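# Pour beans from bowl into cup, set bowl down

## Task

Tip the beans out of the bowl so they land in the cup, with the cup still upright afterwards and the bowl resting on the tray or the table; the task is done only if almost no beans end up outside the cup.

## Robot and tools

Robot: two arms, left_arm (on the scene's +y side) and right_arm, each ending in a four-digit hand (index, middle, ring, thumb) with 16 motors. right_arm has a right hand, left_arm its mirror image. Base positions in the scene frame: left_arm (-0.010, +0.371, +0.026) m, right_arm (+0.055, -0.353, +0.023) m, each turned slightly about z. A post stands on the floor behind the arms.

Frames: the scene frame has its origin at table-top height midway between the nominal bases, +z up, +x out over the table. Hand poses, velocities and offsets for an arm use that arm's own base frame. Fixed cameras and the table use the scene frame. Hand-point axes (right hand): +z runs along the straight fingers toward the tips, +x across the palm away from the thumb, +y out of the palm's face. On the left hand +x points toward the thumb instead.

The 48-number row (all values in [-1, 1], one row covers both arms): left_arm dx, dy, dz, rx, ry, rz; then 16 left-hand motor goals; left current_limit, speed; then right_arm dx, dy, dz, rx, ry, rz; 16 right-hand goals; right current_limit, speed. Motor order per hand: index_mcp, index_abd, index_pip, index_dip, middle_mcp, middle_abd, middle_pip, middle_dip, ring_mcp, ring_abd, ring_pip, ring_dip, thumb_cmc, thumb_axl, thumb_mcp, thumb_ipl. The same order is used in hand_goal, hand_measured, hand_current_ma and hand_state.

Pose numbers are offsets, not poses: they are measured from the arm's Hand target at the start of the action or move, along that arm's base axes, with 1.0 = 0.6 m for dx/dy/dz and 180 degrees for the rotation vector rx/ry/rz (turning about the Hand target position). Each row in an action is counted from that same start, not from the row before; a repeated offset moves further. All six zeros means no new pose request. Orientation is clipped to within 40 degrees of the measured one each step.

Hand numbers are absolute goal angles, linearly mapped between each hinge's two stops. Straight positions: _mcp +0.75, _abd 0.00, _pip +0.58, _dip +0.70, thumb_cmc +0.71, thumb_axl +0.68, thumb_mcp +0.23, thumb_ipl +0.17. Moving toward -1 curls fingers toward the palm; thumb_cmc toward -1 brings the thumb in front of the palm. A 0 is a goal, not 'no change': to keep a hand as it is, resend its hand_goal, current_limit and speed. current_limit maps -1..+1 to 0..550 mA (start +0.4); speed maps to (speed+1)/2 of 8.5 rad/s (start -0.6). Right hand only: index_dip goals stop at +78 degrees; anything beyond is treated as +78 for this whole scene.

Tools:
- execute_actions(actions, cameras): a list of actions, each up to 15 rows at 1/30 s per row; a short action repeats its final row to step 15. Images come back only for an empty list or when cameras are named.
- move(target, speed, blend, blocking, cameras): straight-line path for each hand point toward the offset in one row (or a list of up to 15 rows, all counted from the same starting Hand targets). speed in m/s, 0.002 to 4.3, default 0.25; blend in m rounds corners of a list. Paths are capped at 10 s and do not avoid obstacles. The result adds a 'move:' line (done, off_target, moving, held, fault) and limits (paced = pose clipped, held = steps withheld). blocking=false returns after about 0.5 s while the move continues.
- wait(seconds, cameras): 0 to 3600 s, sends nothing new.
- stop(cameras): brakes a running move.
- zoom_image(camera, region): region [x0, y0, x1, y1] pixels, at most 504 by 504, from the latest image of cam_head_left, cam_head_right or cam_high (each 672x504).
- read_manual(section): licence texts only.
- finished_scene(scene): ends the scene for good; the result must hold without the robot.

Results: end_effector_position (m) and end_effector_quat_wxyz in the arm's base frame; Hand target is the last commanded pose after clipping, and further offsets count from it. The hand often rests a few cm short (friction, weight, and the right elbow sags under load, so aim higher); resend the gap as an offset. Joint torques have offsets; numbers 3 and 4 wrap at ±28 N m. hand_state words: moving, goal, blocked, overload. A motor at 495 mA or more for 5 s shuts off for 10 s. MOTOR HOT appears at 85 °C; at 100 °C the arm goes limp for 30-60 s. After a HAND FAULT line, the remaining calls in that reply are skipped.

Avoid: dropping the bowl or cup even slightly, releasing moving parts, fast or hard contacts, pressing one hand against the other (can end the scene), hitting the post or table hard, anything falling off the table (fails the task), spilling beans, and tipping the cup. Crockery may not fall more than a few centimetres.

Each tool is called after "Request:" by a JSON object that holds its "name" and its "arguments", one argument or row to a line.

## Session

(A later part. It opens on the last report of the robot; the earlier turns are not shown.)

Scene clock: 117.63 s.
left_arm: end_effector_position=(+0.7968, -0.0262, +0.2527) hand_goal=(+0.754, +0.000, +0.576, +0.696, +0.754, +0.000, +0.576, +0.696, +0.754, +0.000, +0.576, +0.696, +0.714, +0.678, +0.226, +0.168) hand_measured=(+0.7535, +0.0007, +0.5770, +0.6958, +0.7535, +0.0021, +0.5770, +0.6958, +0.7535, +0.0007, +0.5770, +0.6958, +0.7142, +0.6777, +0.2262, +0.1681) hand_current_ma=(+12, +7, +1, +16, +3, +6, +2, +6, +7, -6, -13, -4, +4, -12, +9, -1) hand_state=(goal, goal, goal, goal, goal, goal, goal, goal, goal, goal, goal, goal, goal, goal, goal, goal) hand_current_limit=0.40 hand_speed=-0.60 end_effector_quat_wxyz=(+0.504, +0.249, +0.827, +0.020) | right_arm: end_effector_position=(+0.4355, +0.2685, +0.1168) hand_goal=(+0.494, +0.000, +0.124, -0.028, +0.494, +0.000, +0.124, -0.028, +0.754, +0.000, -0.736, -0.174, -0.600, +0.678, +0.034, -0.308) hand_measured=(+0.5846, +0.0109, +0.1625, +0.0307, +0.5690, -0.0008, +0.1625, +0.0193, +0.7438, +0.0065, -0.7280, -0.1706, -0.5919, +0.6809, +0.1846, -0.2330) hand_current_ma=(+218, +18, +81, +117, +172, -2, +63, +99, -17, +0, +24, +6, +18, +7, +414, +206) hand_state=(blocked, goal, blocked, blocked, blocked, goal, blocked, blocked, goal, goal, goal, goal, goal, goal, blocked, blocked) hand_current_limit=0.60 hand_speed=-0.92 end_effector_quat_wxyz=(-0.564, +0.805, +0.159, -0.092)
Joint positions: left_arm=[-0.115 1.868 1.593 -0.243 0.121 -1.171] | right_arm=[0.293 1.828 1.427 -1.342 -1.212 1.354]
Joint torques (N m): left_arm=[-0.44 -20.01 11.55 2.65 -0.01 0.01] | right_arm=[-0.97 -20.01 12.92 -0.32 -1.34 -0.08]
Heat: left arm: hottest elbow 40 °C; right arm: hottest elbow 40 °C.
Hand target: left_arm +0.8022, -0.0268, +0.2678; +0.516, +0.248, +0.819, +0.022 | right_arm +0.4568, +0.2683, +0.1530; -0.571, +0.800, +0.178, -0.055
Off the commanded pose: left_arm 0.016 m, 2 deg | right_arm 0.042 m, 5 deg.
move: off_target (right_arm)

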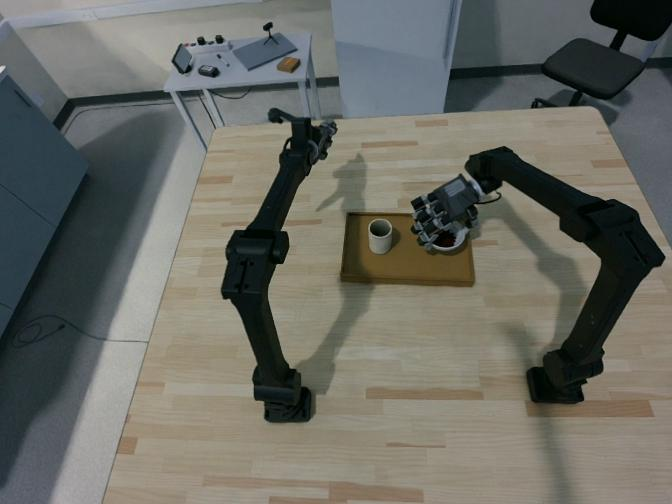

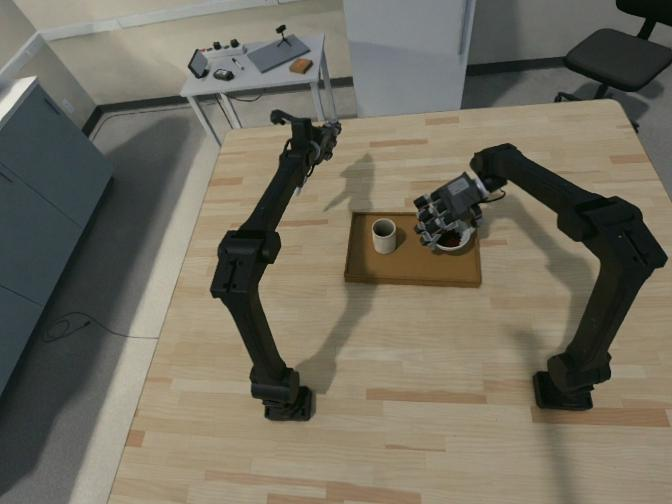

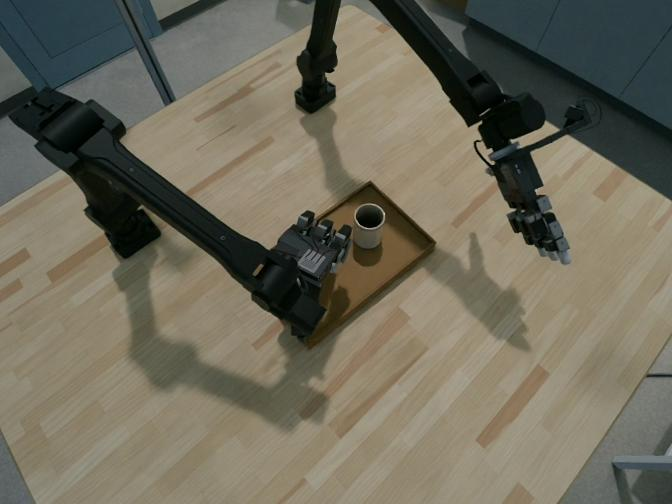

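Request:
{"name": "move", "arguments": {
  "target": [
    [0,0,0,0,0,0, 0.754,0,0.576,0.696,0.754,0,0.576,0.696,0.754,0,0.576,0.696,0.714,0.678,0.226,0.168,0.40,-0.60, 0,0,0.15,0,0,0, 0.493,0,0.124,-0.029,0.493,0,0.124,-0.029,0.754,0,-0.737,-0.174,-0.600,0.677,0.034,-0.308,0.60,-0.92],
    [0,0,0,0,0,0, 0.754,0,0.576,0.696,0.754,0,0.576,0.696,0.754,0,0.576,0.696,0.714,0.678,0.226,0.168,0.40,-0.60, 0.05,0.2,0.15,0.03,-0.045,0.055, 0.493,0,0.124,-0.029,0.493,0,0.124,-0.029,0.754,0,-0.737,-0.174,-0.600,0.677,0.034,-0.308,0.60,-0.92]
  ],
  "speed": 0.12,
  "blend": 0.03,
  "cameras": ["all"]
}}

Request:
{"name": "zoom_image", "arguments": {
  "camera": "cam_head_left",
  "region": [370, 170, 490, 270]
}}

Request:
{"name": "zoom_image", "arguments": {
  "camera": "cam_high",
  "region": [280, 160, 400, 280]
}}

Scene clock: 130.43 s.
left_arm: end_effector_position=(+0.7968, -0.0262, +0.2527) hand_goal=(+0.754, +0.000, +0.576, +0.696, +0.754, +0.000, +0.576, +0.696, +0.754, +0.000, +0.576, +0.696, +0.714, +0.678, +0.226, +0.168) hand_measured=(+0.7535, +0.0007, +0.5770, +0.6958, +0.7535, +0.0021, +0.5770, +0.6958, +0.7535, +0.0007, +0.5757, +0.6958, +0.7142, +0.6777, +0.2252, +0.1672) hand_current_ma=(+3, +11, +2, +2, +1, +16, +4, +5, +4, -5, -14, -2, +3, -6, +11, -6) hand_state=(goal, goal, goal, goal, goal, goal, goal, goal, goal, goal, goal, goal, goal, goal, goal, goal) hand_current_limit=0.40 hand_speed=-0.60 end_effector_quat_wxyz=(+0.504, +0.249, +0.827, +0.020) | right_arm: end_effector_position=(+0.4757, +0.3746, +0.2184) hand_goal=(+0.494, +0.000, +0.124, -0.028, +0.494, +0.000, +0.124, -0.028, +0.754, +0.000, -0.736, -0.174, -0.600, +0.678, +0.034, -0.308) hand_measured=(+0.5834, +0.0109, +0.1651, +0.0307, +0.5653, -0.0008, +0.1625, +0.0180, +0.7438, +0.0065, -0.7280, -0.1719, -0.5818, +0.6809, +0.1836, -0.2330) hand_current_ma=(+216, +19, +82, +117, +174, -4, +83, +91, -5, +9, +23, -3, +37, +3, +420, +205) hand_state=(blocked, goal, blocked, blocked, blocked, goal, blocked, blocked, goal, goal, goal, goal, goal, goal, blocked, blocked) hand_current_limit=0.60 hand_speed=-0.92 end_effector_quat_wxyz=(-0.581, +0.768, +0.264, -0.063)
Joint positions: left_arm=[-0.115 1.868 1.593 -0.243 0.121 -1.171] | right_arm=[0.44 1.911 1.822 -1.476 -1.247 1.354]
Joint torques (N m): left_arm=[-0.56 -20.07 11.54 2.62 -0.01 0.02] | right_arm=[1.14 -19.43 14.75 0.4 -1.49 -0.14]
Heat: left arm: hottest elbow 40 °C; right arm: hottest elbow 40 °C.
Hand target: left_arm +0.8022, -0.0268, +0.2678; +0.516, +0.248, +0.819, +0.022 | right_arm +0.4867, +0.3884, +0.2427; -0.587, +0.756, +0.288, -0.039
Off the commanded pose: left_arm 0.016 m, 2 deg | right_arm 0.030 m, 4 deg.
move: off_target (right_arm)

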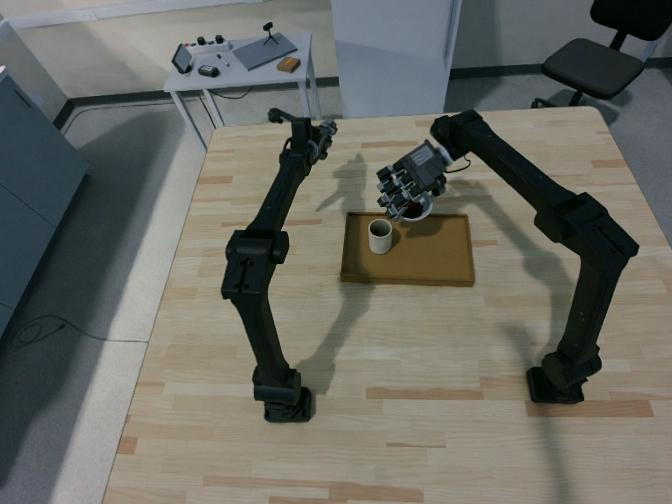

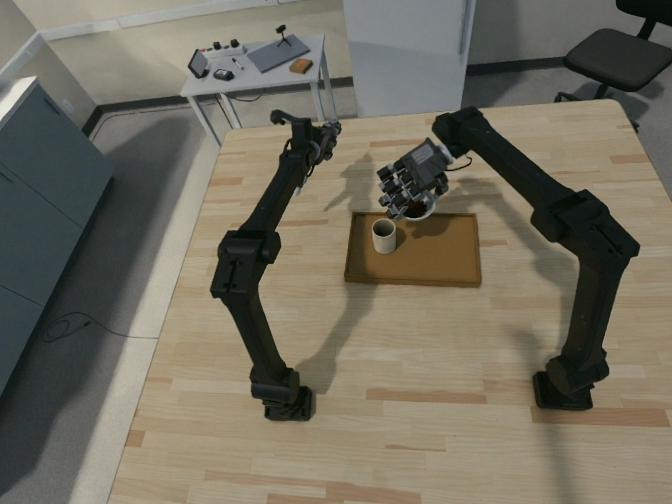

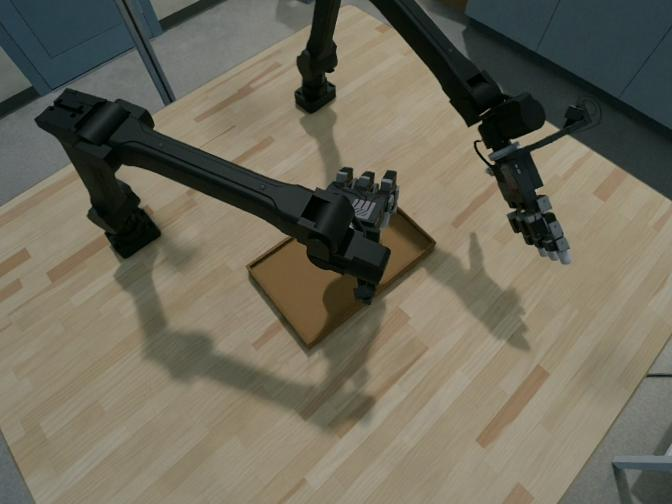

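Scaled by 4.200 from the camera's image (finer frame: 960x720).

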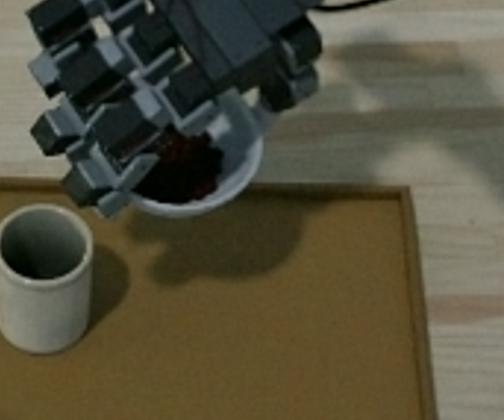

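Scaled by 4.200 from the camera's image (finer frame: 960x720).

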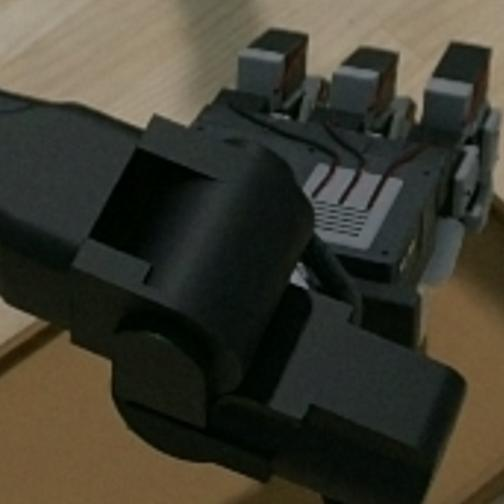

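Request:
{"name": "move", "arguments": {
  "target": [0,0,0,0,0,0, 0.754,0,0.576,0.696,0.754,0,0.576,0.696,0.754,0,0.576,0.696,0.714,0.678,0.226,0.168,0.40,-0.60, 0.0372,0.2293,-0.0178,0.0317,-0.0534,0.0539, 0.493,0,0.124,-0.029,0.493,0,0.124,-0.029,0.754,0,-0.737,-0.174,-0.600,0.677,0.034,-0.308,0.60,-0.92],
  "speed": 0.1,
  "cameras": ["all"]
}}

Request:
{"name": "zoom_image", "arguments": {
  "camera": "cam_head_left",
  "region": [340, 170, 440, 270]
}}

Request:
{"name": "zoom_image", "arguments": {
  "camera": "cam_head_right",
  "region": [340, 170, 440, 270]
}}

Request:
{"name": "zoom_image", "arguments": {
  "camera": "cam_high",
  "region": [320, 140, 440, 260]
}}

Scene clock: 135.53 s.
left_arm: end_effector_position=(+0.7968, -0.0262, +0.2527) hand_goal=(+0.754, +0.000, +0.576, +0.696, +0.754, +0.000, +0.576, +0.696, +0.754, +0.000, +0.576, +0.696, +0.714, +0.678, +0.226, +0.168) hand_measured=(+0.7523, +0.0007, +0.5770, +0.6958, +0.7535, +0.0021, +0.5770, +0.6958, +0.7535, +0.0007, +0.5770, +0.6958, +0.7142, +0.6767, +0.2262, +0.1681) hand_current_ma=(-5, +2, -1, +3, -5, +3, -1, +5, +14, -17, -5, -11, -8, -1, -5, -4) hand_state=(goal, goal, goal, goal, goal, goal, goal, goal, goal, goal, goal, goal, goal, goal, goal, goal) hand_current_limit=0.40 hand_speed=-0.60 end_effector_quat_wxyz=(+0.504, +0.249, +0.827, +0.020) | right_arm: end_effector_position=(+0.5020, +0.5124, +0.2028) hand_goal=(+0.494, +0.000, +0.124, -0.028, +0.494, +0.000, +0.124, -0.028, +0.754, +0.000, -0.736, -0.174, -0.600, +0.678, +0.034, -0.308) hand_measured=(+0.5834, +0.0095, +0.1664, +0.0307, +0.5605, +0.0007, +0.1638, +0.0180, +0.7450, +0.0065, -0.7280, -0.1719, -0.5680, +0.6809, +0.1836, -0.2330) hand_current_ma=(+213, +22, +95, +130, +162, +1, +73, +104, +0, -3, +34, +1, +69, -3, +431, +209) hand_state=(blocked, goal, blocked, blocked, blocked, goal, blocked, blocked, goal, goal, goal, goal, blocked, goal, blocked, blocked) hand_current_limit=0.60 hand_speed=-0.92 end_effector_quat_wxyz=(-0.587, +0.716, +0.376, -0.036)
Joint positions: left_arm=[-0.115 1.868 1.593 -0.243 0.121 -1.171] | right_arm=[0.604 2.153 2.159 -1.397 -1.251 1.337]
Joint torques (N m): left_arm=[-0.5 -20.25 11.56 2.63 -0.01 0.03] | right_arm=[0.91 -23.36 15.36 0.47 -1.39 -0.23]
Heat: left arm: hottest elbow 40 °C; right arm: hottest elbow 41 °C.
Hand target: left_arm +0.8022, -0.0268, +0.2678; +0.516, +0.248, +0.819, +0.022 | right_arm +0.5090, +0.5259, +0.2323; -0.592, +0.699, +0.401, -0.010
Off the commanded pose: left_arm 0.016 m, 2 deg | right_arm 0.033 m, 4 deg.
move: off_target (right_arm)

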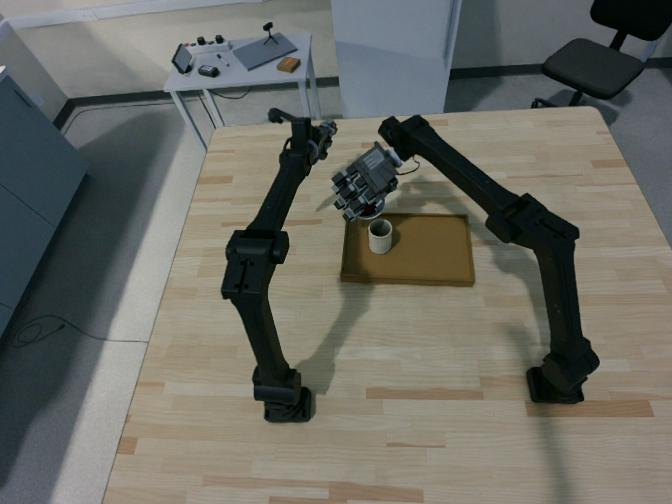

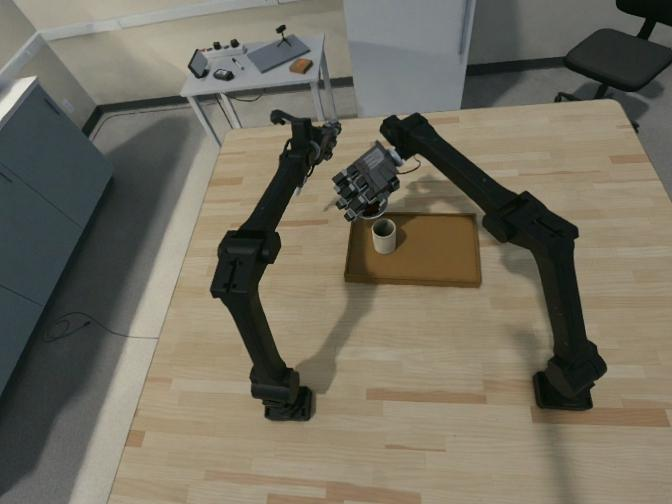

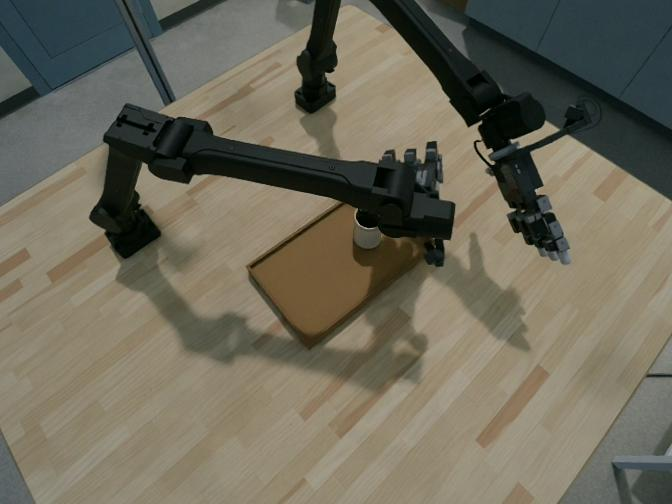

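Scaled by 5.040 from the camera's image (finer frame: 960x720).

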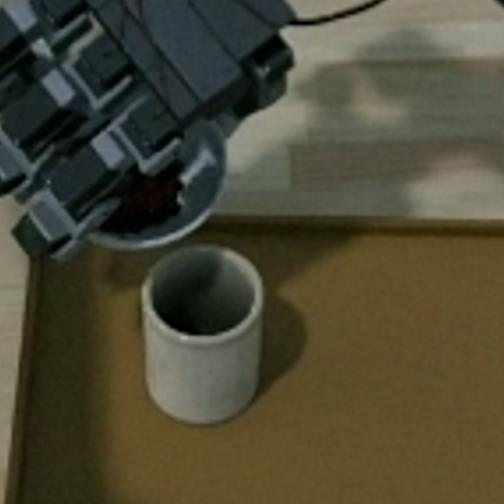

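Scaled by 5.040 from the camera's image (finer frame: 960x720).

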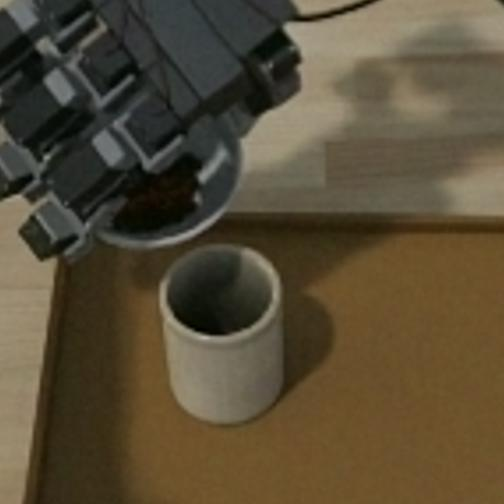

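Scaled by 4.200 from the camera's image (finer frame: 960x720).

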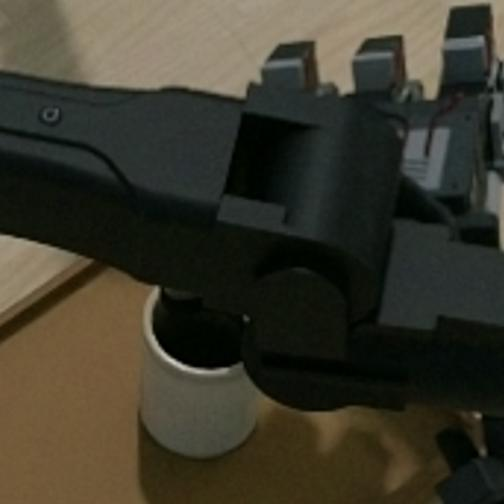

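Request:
{"name": "move", "arguments": {
  "target": [0,0,0,0,0,0, 0.754,0,0.576,0.696,0.754,0,0.576,0.696,0.754,0,0.576,0.696,0.714,0.678,0.226,0.168,0.40,-0.60, -0.02,-0.0083,0.0128,0.0582,-0.0683,0.0288, 0.493,0,0.124,-0.029,0.493,0,0.124,-0.029,0.754,0,-0.737,-0.174,-0.600,0.677,0.034,-0.308,0.60,-0.92],
  "speed": 0.1,
  "cameras": ["all"]
}}

Request:
{"name": "zoom_image", "arguments": {
  "camera": "cam_head_left",
  "region": [340, 170, 440, 270]
}}

Request:
{"name": "zoom_image", "arguments": {
  "camera": "cam_head_right",
  "region": [340, 170, 440, 270]
}}

Request:
{"name": "zoom_image", "arguments": {
  "camera": "cam_high",
  "region": [320, 140, 440, 260]
}}

Scene clock: 141.23 s.
left_arm: end_effector_position=(+0.7968, -0.0262, +0.2527) hand_goal=(+0.754, +0.000, +0.576, +0.696, +0.754, +0.000, +0.576, +0.696, +0.754, +0.000, +0.576, +0.696, +0.714, +0.678, +0.226, +0.168) hand_measured=(+0.7535, +0.0007, +0.5770, +0.6958, +0.7535, +0.0007, +0.5770, +0.6958, +0.7523, +0.0007, +0.5770, +0.6958, +0.7142, +0.6767, +0.2262, +0.1681) hand_current_ma=(+9, +7, -3, +4, +4, +2, +0, +12, +4, +5, -3, -3, -8, +0, +10, -1) hand_state=(goal, goal, goal, goal, goal, goal, goal, goal, goal, goal, goal, goal, goal, goal, goal, goal) hand_current_limit=0.40 hand_speed=-0.60 end_effector_quat_wxyz=(+0.504, +0.249, +0.827, +0.020) | right_arm: end_effector_position=(+0.4968, +0.5172, +0.1951) hand_goal=(+0.494, +0.000, +0.124, -0.028, +0.494, +0.000, +0.124, -0.028, +0.754, +0.000, -0.736, -0.174, -0.600, +0.678, +0.034, -0.308) hand_measured=(+0.5834, +0.0109, +0.1676, +0.0294, +0.5545, +0.0036, +0.1638, +0.0180, +0.7450, +0.0080, -0.7267, -0.1719, -0.5492, +0.6851, +0.1846, -0.2330) hand_current_ma=(+201, +19, +86, +115, +158, -6, +72, +94, -22, -5, +18, +4, +111, +17, +422, +210) hand_state=(blocked, goal, blocked, blocked, blocked, goal, blocked, blocked, goal, goal, goal, goal, blocked, goal, blocked, blocked) hand_current_limit=0.60 hand_speed=-0.92 end_effector_quat_wxyz=(+0.603, -0.645, -0.468, -0.038)
Joint positions: left_arm=[-0.115 1.868 1.593 -0.243 0.121 -1.171] | right_arm=[0.604 2.092 2.006 -1.344 -1.295 1.026]
Joint torques (N m): left_arm=[-0.44 -20.07 11.59 2.63 -0.02 0.01] | right_arm=[0.38 -27.05 10.41 1.07 -1.58 -0.33]
Heat: left arm: hottest elbow 40 °C; right arm: hottest elbow 42 °C.
Hand target: left_arm +0.8022, -0.0268, +0.2678; +0.516, +0.248, +0.819, +0.022 | right_arm +0.4970, +0.5210, +0.2398; +0.606, -0.621, -0.492, -0.074
Off the commanded pose: left_arm 0.016 m, 2 deg | right_arm 0.045 m, 6 deg.
move: off_target (right_arm)

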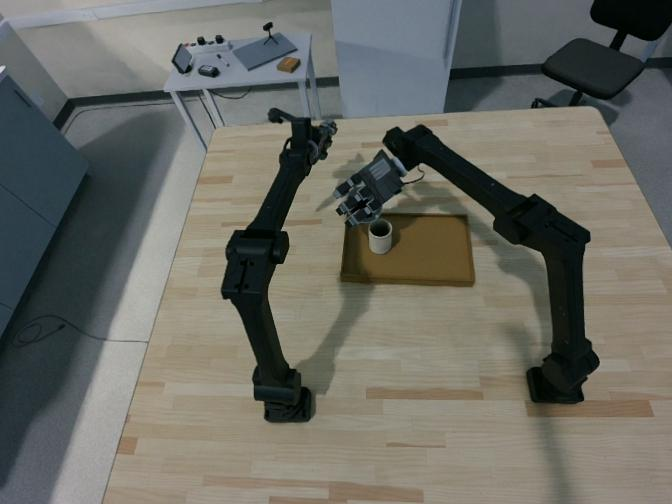

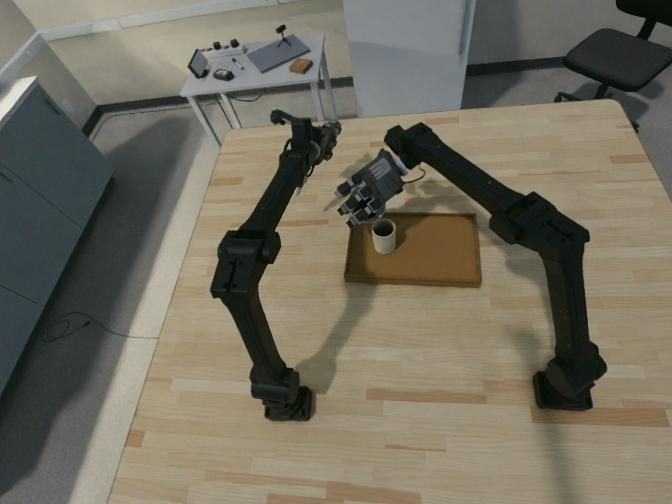

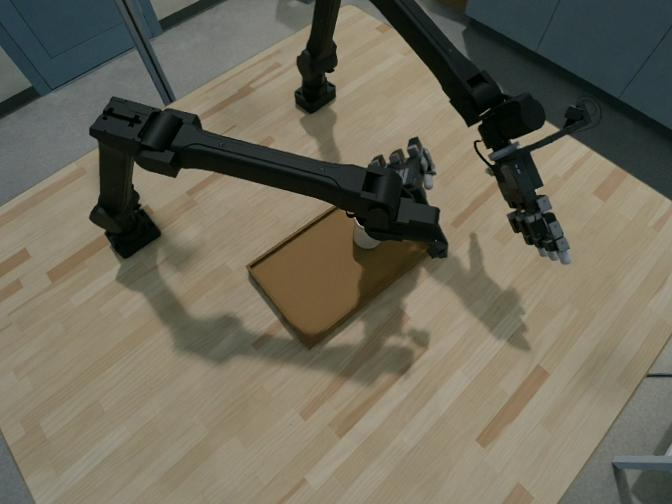

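Scaled by 5.040 from the camera's image (finer frame: 960x720).

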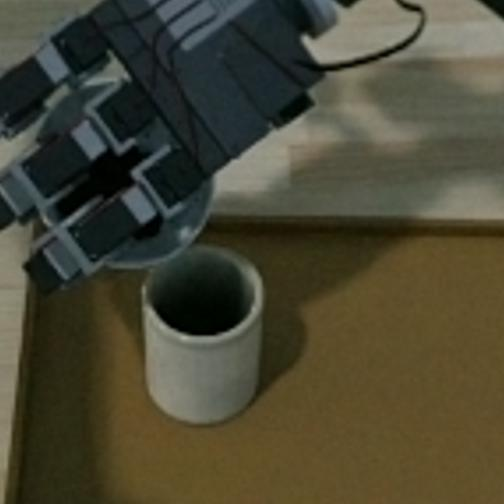

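Scaled by 5.040 from the camera's image (finer frame: 960x720).

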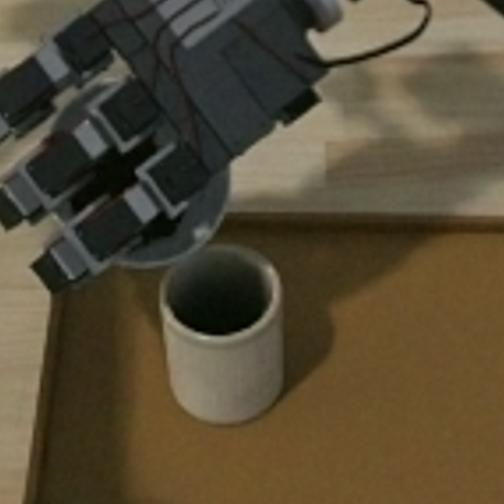

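Scaled by 4.200 from the camera's image (finer frame: 960x720).

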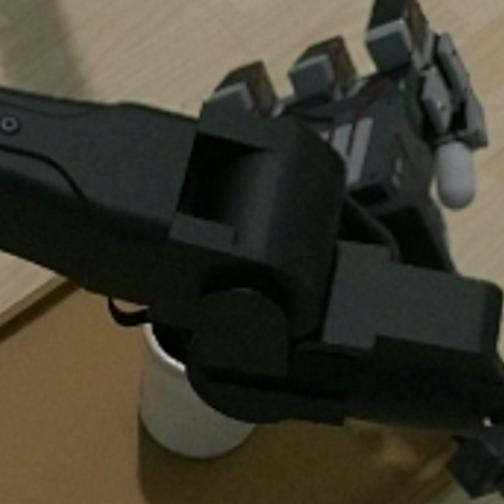

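Request:
{"name": "move", "arguments": {
  "target": [0,0,0,0,0,0, 0.754,0,0.576,0.696,0.754,0,0.576,0.696,0.754,0,0.576,0.696,0.714,0.678,0.226,0.168,0.40,-0.60, -0.0242,-0.0258,0.0102,0.0661,-0.0891,0.0248, 0.493,0,0.124,-0.029,0.493,0,0.124,-0.029,0.754,0,-0.737,-0.174,-0.600,0.677,0.034,-0.308,0.60,-0.92],
  "speed": 0.08,
  "cameras": ["all"]
}}

Request:
{"name": "zoom_image", "arguments": {
  "camera": "cam_head_left",
  "region": [340, 170, 440, 270]
}}

Request:
{"name": "zoom_image", "arguments": {
  "camera": "cam_head_right",
  "region": [340, 170, 440, 270]
}}

Scene clock: 149.73 s.
left_arm: end_effector_position=(+0.7968, -0.0262, +0.2527) hand_goal=(+0.754, +0.000, +0.576, +0.696, +0.754, +0.000, +0.576, +0.696, +0.754, +0.000, +0.576, +0.696, +0.714, +0.678, +0.226, +0.168) hand_measured=(+0.7535, +0.0007, +0.5770, +0.6958, +0.7523, +0.0021, +0.5770, +0.6958, +0.7535, +0.0007, +0.5770, +0.6958, +0.7142, +0.6777, +0.2262, +0.1681) hand_current_ma=(+8, +8, -9, +6, -4, +15, -5, -3, +14, -12, -6, -7, +1, -16, +12, -1) hand_state=(goal, goal, goal, goal, goal, goal, goal, goal, goal, goal, goal, goal, goal, goal, goal, goal) hand_current_limit=0.40 hand_speed=-0.60 end_effector_quat_wxyz=(+0.504, +0.249, +0.827, +0.020) | right_arm: end_effector_position=(+0.4734, +0.5100, +0.2003) hand_goal=(+0.494, +0.000, +0.124, -0.028, +0.494, +0.000, +0.124, -0.028, +0.754, +0.000, -0.736, -0.174, -0.600, +0.678, +0.034, -0.308) hand_measured=(+0.5846, +0.0168, +0.1702, +0.0294, +0.5497, +0.0109, +0.1638, +0.0180, +0.7450, +0.0080, -0.7280, -0.1719, -0.5316, +0.6893, +0.1836, -0.2330) hand_current_ma=(+211, +30, +102, +120, +132, +13, +77, +100, -6, +7, +24, +1, +146, +26, +424, +209) hand_state=(blocked, goal, blocked, blocked, blocked, goal, blocked, blocked, goal, goal, goal, goal, blocked, goal, blocked, blocked) hand_current_limit=0.60 hand_speed=-0.92 end_effector_quat_wxyz=(+0.600, -0.545, -0.567, -0.143)
Joint positions: left_arm=[-0.115 1.868 1.593 -0.243 0.121 -1.171] | right_arm=[0.604 1.961 1.753 -1.228 -1.328 0.67]
Joint torques (N m): left_arm=[-0.56 -20.07 11.58 2.61 -0.01 0.02] | right_arm=[-1.03 -25 10.39 1.11 -1.63 -0.46]
Heat: left arm: hottest elbow 41 °C; right arm: hottest elbow 41 °C.
Hand target: left_arm +0.8022, -0.0268, +0.2678; +0.516, +0.248, +0.819, +0.022 | right_arm +0.4824, +0.5055, +0.2460; +0.595, -0.519, -0.585, -0.187
Off the commanded pose: left_arm 0.016 m, 2 deg | right_arm 0.047 m, 6 deg.
move: off_target (right_arm)

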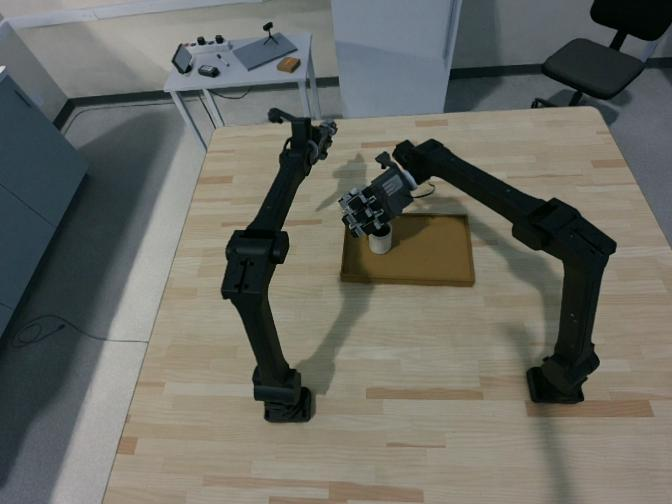

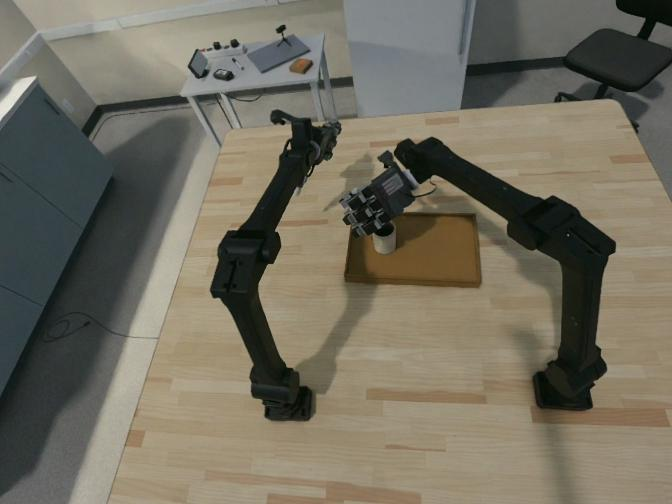

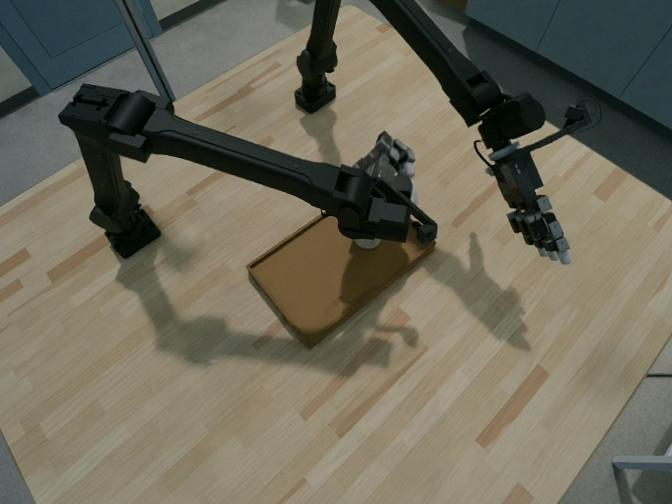

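Scaled by 5.040 from the camera's image (finer frame: 960x720).

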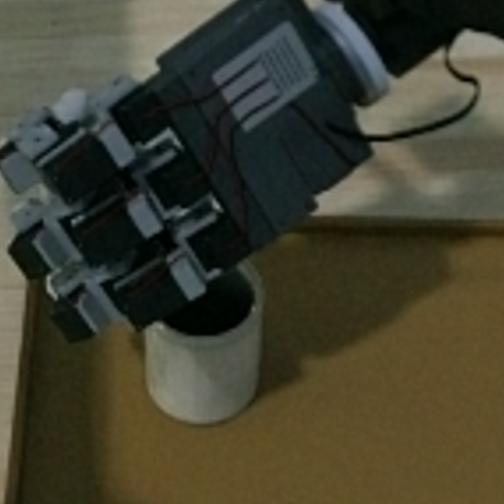

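Scaled by 5.040 from the camera's image (finer frame: 960x720).

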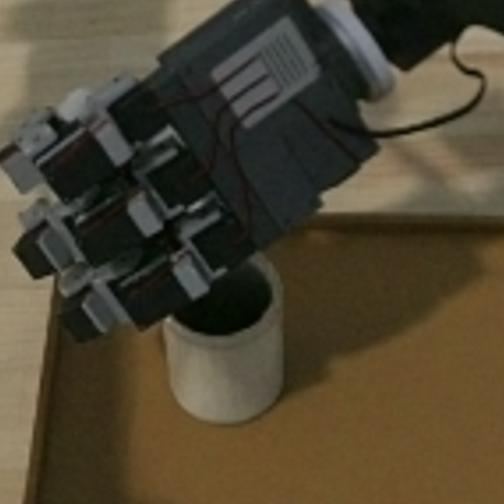

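Request:
{"name": "move", "arguments": {
  "target": [0,0,0,0,0,0, 0.754,0,0.576,0.696,0.754,0,0.576,0.696,0.754,0,0.576,0.696,0.714,0.678,0.226,0.168,0.40,-0.60, 0.01,-0.025,0,0,0,0, 0.493,0,0.124,-0.029,0.493,0,0.124,-0.029,0.754,0,-0.737,-0.174,-0.600,0.677,0.034,-0.308,0.60,-0.92],
  "speed": 0.06,
  "cameras": []
}}

Scene clock: 153.83 s.
left_arm: end_effector_position=(+0.7968, -0.0262, +0.2527) hand_goal=(+0.754, +0.000, +0.576, +0.696, +0.754, +0.000, +0.576, +0.696, +0.754, +0.000, +0.576, +0.696, +0.714, +0.678, +0.226, +0.168) hand_measured=(+0.7535, +0.0007, +0.5770, +0.6958, +0.7535, +0.0007, +0.5770, +0.6958, +0.7523, +0.0007, +0.5770, +0.6958, +0.7142, +0.6767, +0.2262, +0.1681) hand_current_ma=(-4, +13, +3, +7, +1, -2, +2, -2, +12, -8, -13, +0, +5, -6, +2, +1) hand_state=(goal, goal, goal, goal, goal, goal, goal, goal, goal, goal, goal, goal, goal, goal, goal, goal) hand_current_limit=0.40 hand_speed=-0.60 end_effector_quat_wxyz=(+0.504, +0.249, +0.827, +0.020) | right_arm: end_effector_position=(+0.4790, +0.4909, +0.2002) hand_goal=(+0.494, +0.000, +0.124, -0.028, +0.494, +0.000, +0.124, -0.028, +0.754, +0.000, -0.736, -0.174, -0.600, +0.678, +0.034, -0.308) hand_measured=(+0.5846, +0.0183, +0.1702, +0.0294, +0.5497, +0.0095, +0.1638, +0.0180, +0.7450, +0.0080, -0.7280, -0.1706, -0.5303, +0.6893, +0.1836, -0.2330) hand_current_ma=(+215, +27, +96, +120, +137, +4, +75, +105, -5, -7, +26, +0, +147, +24, +423, +225) hand_state=(blocked, goal, blocked, blocked, blocked, goal, blocked, blocked, goal, goal, goal, goal, blocked, goal, blocked, blocked) hand_current_limit=0.60 hand_speed=-0.92 end_effector_quat_wxyz=(+0.600, -0.546, -0.566, -0.147)
Joint positions: left_arm=[-0.115 1.868 1.593 -0.243 0.121 -1.171] | right_arm=[0.573 1.961 1.753 -1.326 -1.332 0.564]
Joint torques (N m): left_arm=[-0.5 -20.07 11.56 2.61 -0.02 0.01] | right_arm=[-0.67 -23.94 11.85 0.46 -1.65 -0.44]
Heat: left arm: hottest elbow 41 °C; right arm: hottest elbow 40 °C.
Hand target: left_arm +0.8022, -0.0268, +0.2678; +0.516, +0.248, +0.819, +0.022 | right_arm +0.4886, +0.4904, +0.2460; +0.595, -0.519, -0.585, -0.187
Off the commanded pose: left_arm 0.016 m, 2 deg | right_arm 0.047 m, 6 deg.
move: off_target (right_arm)

Request:
{"name": "move", "arguments": {
  "target": [0,0,0,0,0,0, 0.754,0,0.576,0.696,0.754,0,0.576,0.696,0.754,0,0.576,0.696,0.714,0.678,0.226,0.168,0.40,-0.60, -0.0215,-0.0082,0.0117,0.0658,-0.0888,0.0249, 0.493,0,0.124,-0.029,0.493,0,0.124,-0.029,0.754,0,-0.737,-0.174,-0.600,0.677,0.034,-0.308,0.60,-0.92],
  "speed": 0.05,
  "cameras": ["all"]
}}

Request:
{"name": "zoom_image", "arguments": {
  "camera": "cam_head_left",
  "region": [340, 170, 440, 270]
}}

Request:
{"name": "zoom_image", "arguments": {
  "camera": "cam_head_right",
  "region": [340, 170, 440, 270]
}}

Request:
{"name": "zoom_image", "arguments": {
  "camera": "cam_high",
  "region": [320, 160, 440, 280]
}}

Scene clock: 159.63 s.
left_arm: end_effector_position=(+0.7968, -0.0262, +0.2527) hand_goal=(+0.754, +0.000, +0.576, +0.696, +0.754, +0.000, +0.576, +0.696, +0.754, +0.000, +0.576, +0.696, +0.714, +0.678, +0.226, +0.168) hand_measured=(+0.7523, +0.0007, +0.5770, +0.6958, +0.7535, +0.0021, +0.5770, +0.6958, +0.7535, +0.0007, +0.5770, +0.6958, +0.7142, +0.6777, +0.2262, +0.1681) hand_current_ma=(+10, +7, +6, +11, -1, +0, +0, -4, +10, -8, -3, +0, -6, -16, +11, -8) hand_state=(goal, goal, goal, goal, goal, goal, goal, goal, goal, goal, goal, goal, goal, goal, goal, goal) hand_current_limit=0.40 hand_speed=-0.60 end_effector_quat_wxyz=(+0.504, +0.249, +0.827, +0.020) | right_arm: end_effector_position=(+0.4678, +0.4915, +0.2090) hand_goal=(+0.494, +0.000, +0.124, -0.028, +0.494, +0.000, +0.124, -0.028, +0.754, +0.000, -0.736, -0.174, -0.600, +0.678, +0.034, -0.308) hand_measured=(+0.5786, +0.0256, +0.1702, +0.0052, +0.5485, +0.0095, +0.1664, +0.0180, +0.7450, +0.0080, -0.7280, -0.1719, -0.5065, +0.6967, +0.1826, -0.2425) hand_current_ma=(+199, +42, +98, +76, +124, +14, +89, +105, -10, +5, +23, -3, +208, +39, +415, +178) hand_state=(blocked, blocked, blocked, blocked, blocked, goal, blocked, blocked, goal, goal, goal, goal, blocked, goal, blocked, blocked) hand_current_limit=0.60 hand_speed=-0.92 end_effector_quat_wxyz=(+0.578, -0.429, -0.647, -0.253)
Joint positions: left_arm=[-0.115 1.868 1.593 -0.243 0.121 -1.171] | right_arm=[0.569 1.918 1.628 -1.295 -1.365 0.159]
Joint torques (N m): left_arm=[-0.44 -20.01 11.56 2.61 0 0.02] | right_arm=[-1.03 -23.53 10.21 0.58 -1.7 -0.53]
Heat: left arm: hottest elbow 41 °C; right arm: hottest elbow 40 °C.
Hand target: left_arm +0.8022, -0.0268, +0.2678; +0.516, +0.248, +0.819, +0.022 | right_arm +0.4757, +0.4854, +0.2530; +0.565, -0.401, -0.659, -0.293
Off the commanded pose: left_arm 0.016 m, 2 deg | right_arm 0.045 m, 6 deg.
move: off_target (right_arm)

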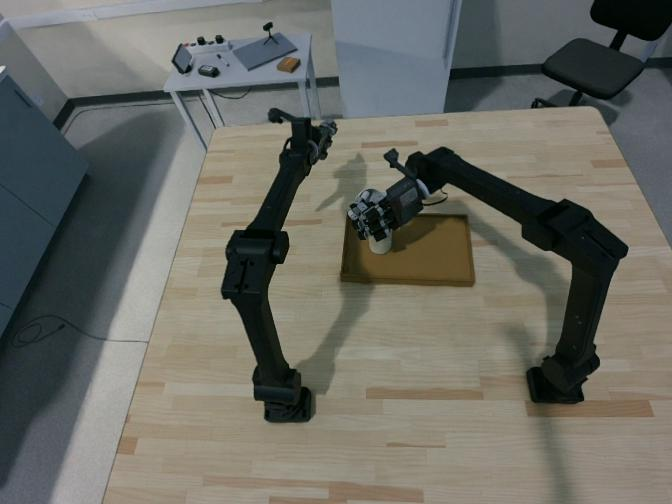

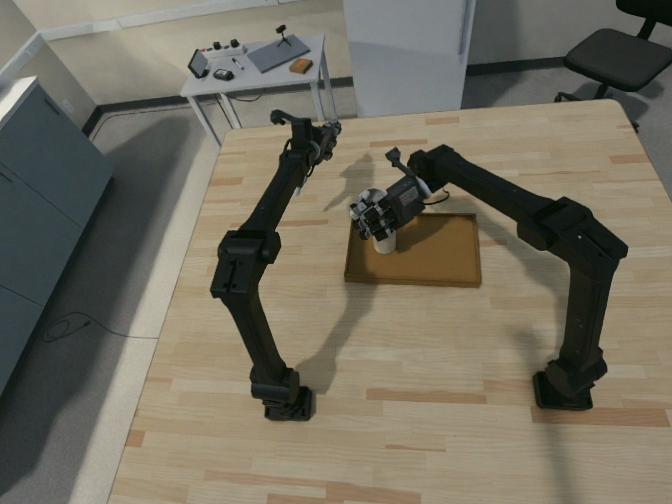

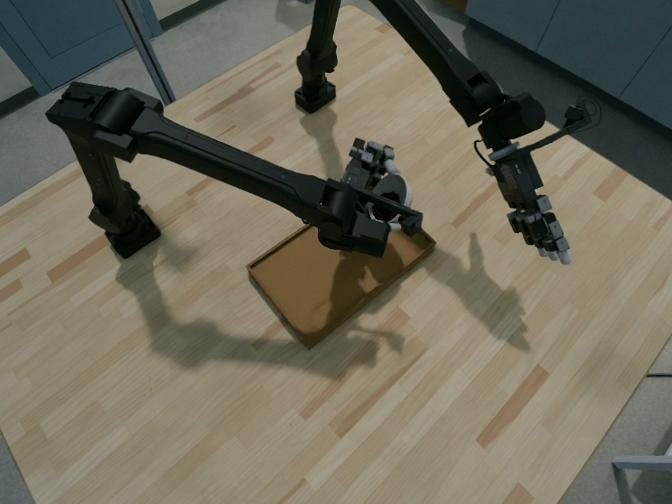

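Scaled by 5.040 from the camera's image (finer frame: 960x720).

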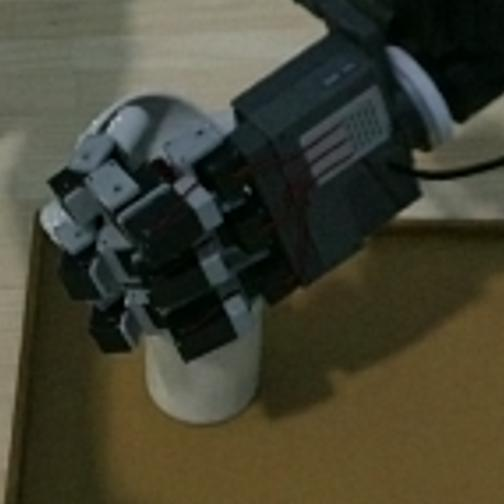

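Scaled by 5.040 from the camera's image (finer frame: 960x720).

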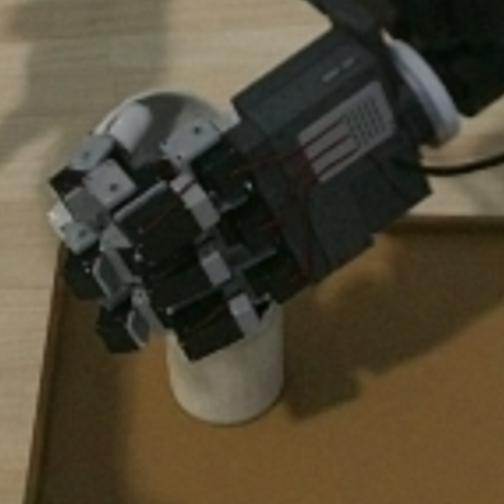

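Scaled by 4.200 from the camera's image (finer frame: 960x720).

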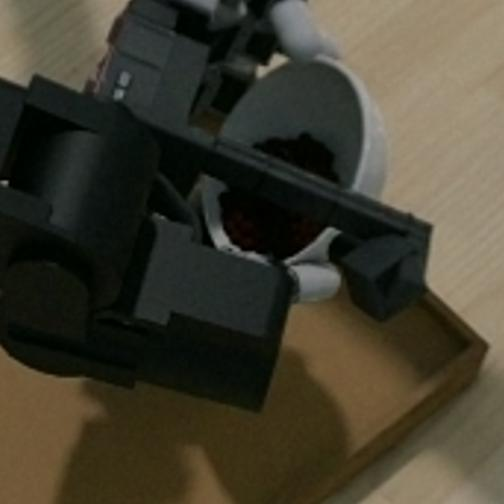

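Request:
{"name": "zoom_image", "arguments": {
  "camera": "cam_high",
  "region": [360, 170, 430, 240]
}}

Scaled by 7.200 from the camera's image (finer frame: 960x720).

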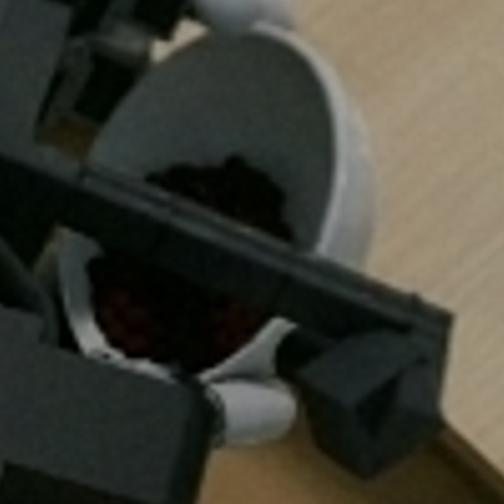

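Request:
{"name": "move", "arguments": {
  "target": [0,0,0,0,0,0, 0.754,0,0.576,0.696,0.754,0,0.576,0.696,0.754,0,0.576,0.696,0.714,0.678,0.226,0.168,0.40,-0.60, -0.0258,-0.0368,-0.0005,0.0627,-0.0745,0.0099, 0.493,0,0.124,-0.029,0.493,0,0.124,-0.029,0.754,0,-0.737,-0.174,-0.600,0.677,0.034,-0.308,0.60,-0.92],
  "speed": 0.05,
  "cameras": ["all"]
}}

Request:
{"name": "zoom_image", "arguments": {
  "camera": "cam_high",
  "region": [350, 170, 430, 250]
}}

Request:
{"name": "zoom_image", "arguments": {
  "camera": "cam_head_left",
  "region": [340, 170, 440, 270]
}}

Scene clock: 166.87 s.
left_arm: end_effector_position=(+0.7968, -0.0262, +0.2527) hand_goal=(+0.754, +0.000, +0.576, +0.696, +0.754, +0.000, +0.576, +0.696, +0.754, +0.000, +0.576, +0.696, +0.714, +0.678, +0.226, +0.168) hand_measured=(+0.7535, +0.0007, +0.5770, +0.6958, +0.7535, +0.0021, +0.5770, +0.6958, +0.7535, +0.0007, +0.5770, +0.6958, +0.7142, +0.6777, +0.2262, +0.1681) hand_current_ma=(+12, +0, -7, +3, -9, +1, -6, +7, +5, -12, -7, -10, -3, -7, +9, -2) hand_state=(goal, goal, goal, goal, goal, goal, goal, goal, goal, goal, goal, goal, goal, goal, goal, goal) hand_current_limit=0.40 hand_speed=-0.60 end_effector_quat_wxyz=(+0.504, +0.249, +0.827, +0.020) | right_arm: end_effector_position=(+0.4532, +0.4703, +0.2113) hand_goal=(+0.494, +0.000, +0.124, -0.028, +0.494, +0.000, +0.124, -0.028, +0.754, +0.000, -0.736, -0.174, -0.600, +0.678, +0.034, -0.308) hand_measured=(+0.5702, +0.0241, +0.1715, -0.0050, +0.5569, +0.0095, +0.1715, +0.0180, +0.7559, +0.0080, -0.7280, -0.1719, -0.5002, +0.6999, +0.1747, -0.2492) hand_current_ma=(+181, +38, +93, +35, +146, +7, +90, +97, +12, +8, +23, -13, +215, +54, +386, +160) hand_state=(blocked, blocked, blocked, blocked, blocked, goal, blocked, blocked, goal, goal, goal, goal, blocked, blocked, blocked, blocked) hand_current_limit=0.60 hand_speed=-0.92 end_effector_quat_wxyz=(-0.543, +0.327, +0.686, +0.356)
Joint positions: left_arm=[-0.115 1.868 1.593 -0.243 0.121 -1.171] | right_arm=[0.541 1.863 1.457 -1.199 -1.415 -0.171]
Joint torques (N m): left_arm=[-0.5 -20.19 11.58 2.55 -0.02 0.01] | right_arm=[-1.08 -21.95 9.83 0.47 -1.74 -0.55]
Heat: left arm: hottest elbow 41 °C; right arm: hottest shoulder 40 °C.
Hand target: left_arm +0.8022, -0.0268, +0.2678; +0.516, +0.248, +0.819, +0.022 | right_arm +0.4601, +0.4634, +0.2528; -0.525, +0.296, +0.695, +0.392
Off the commanded pose: left_arm 0.016 m, 2 deg | right_arm 0.043 m, 6 deg.
move: off_target (right_arm)

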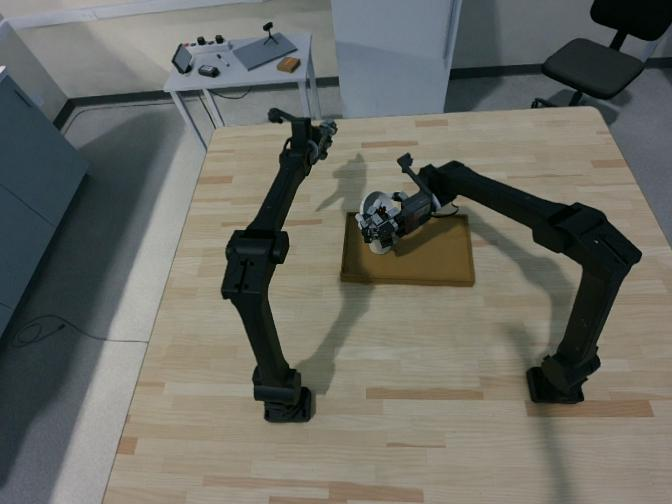

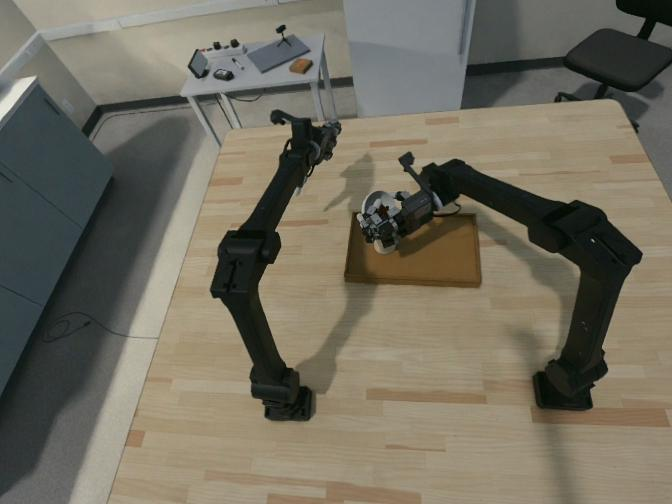

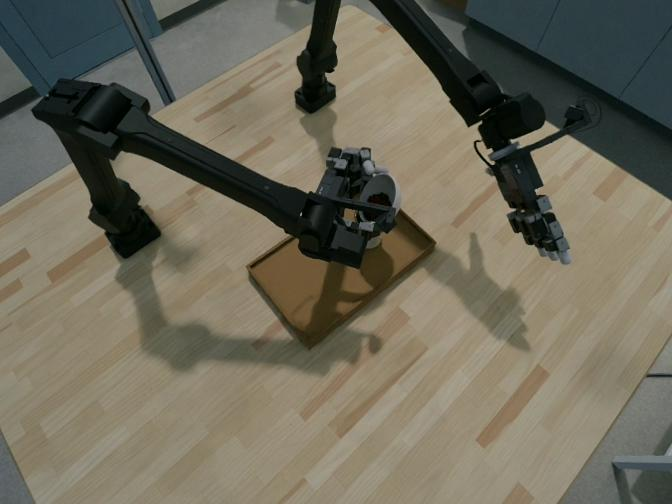

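Scaled by 6.300 from the camera's image (finer frame: 960x720).

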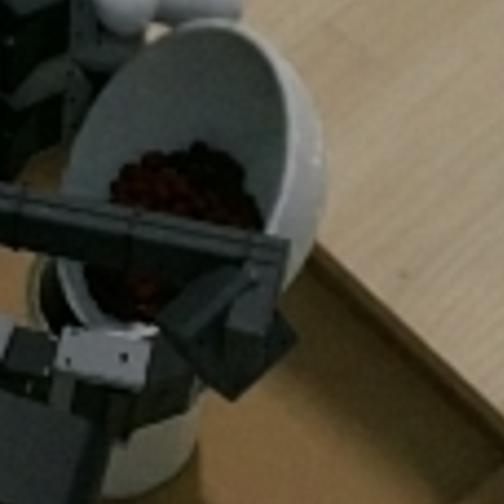

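Scaled by 5.040 from the camera's image (finer frame: 960x720).

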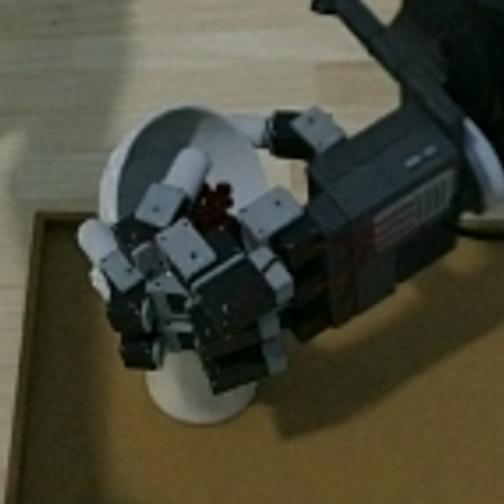

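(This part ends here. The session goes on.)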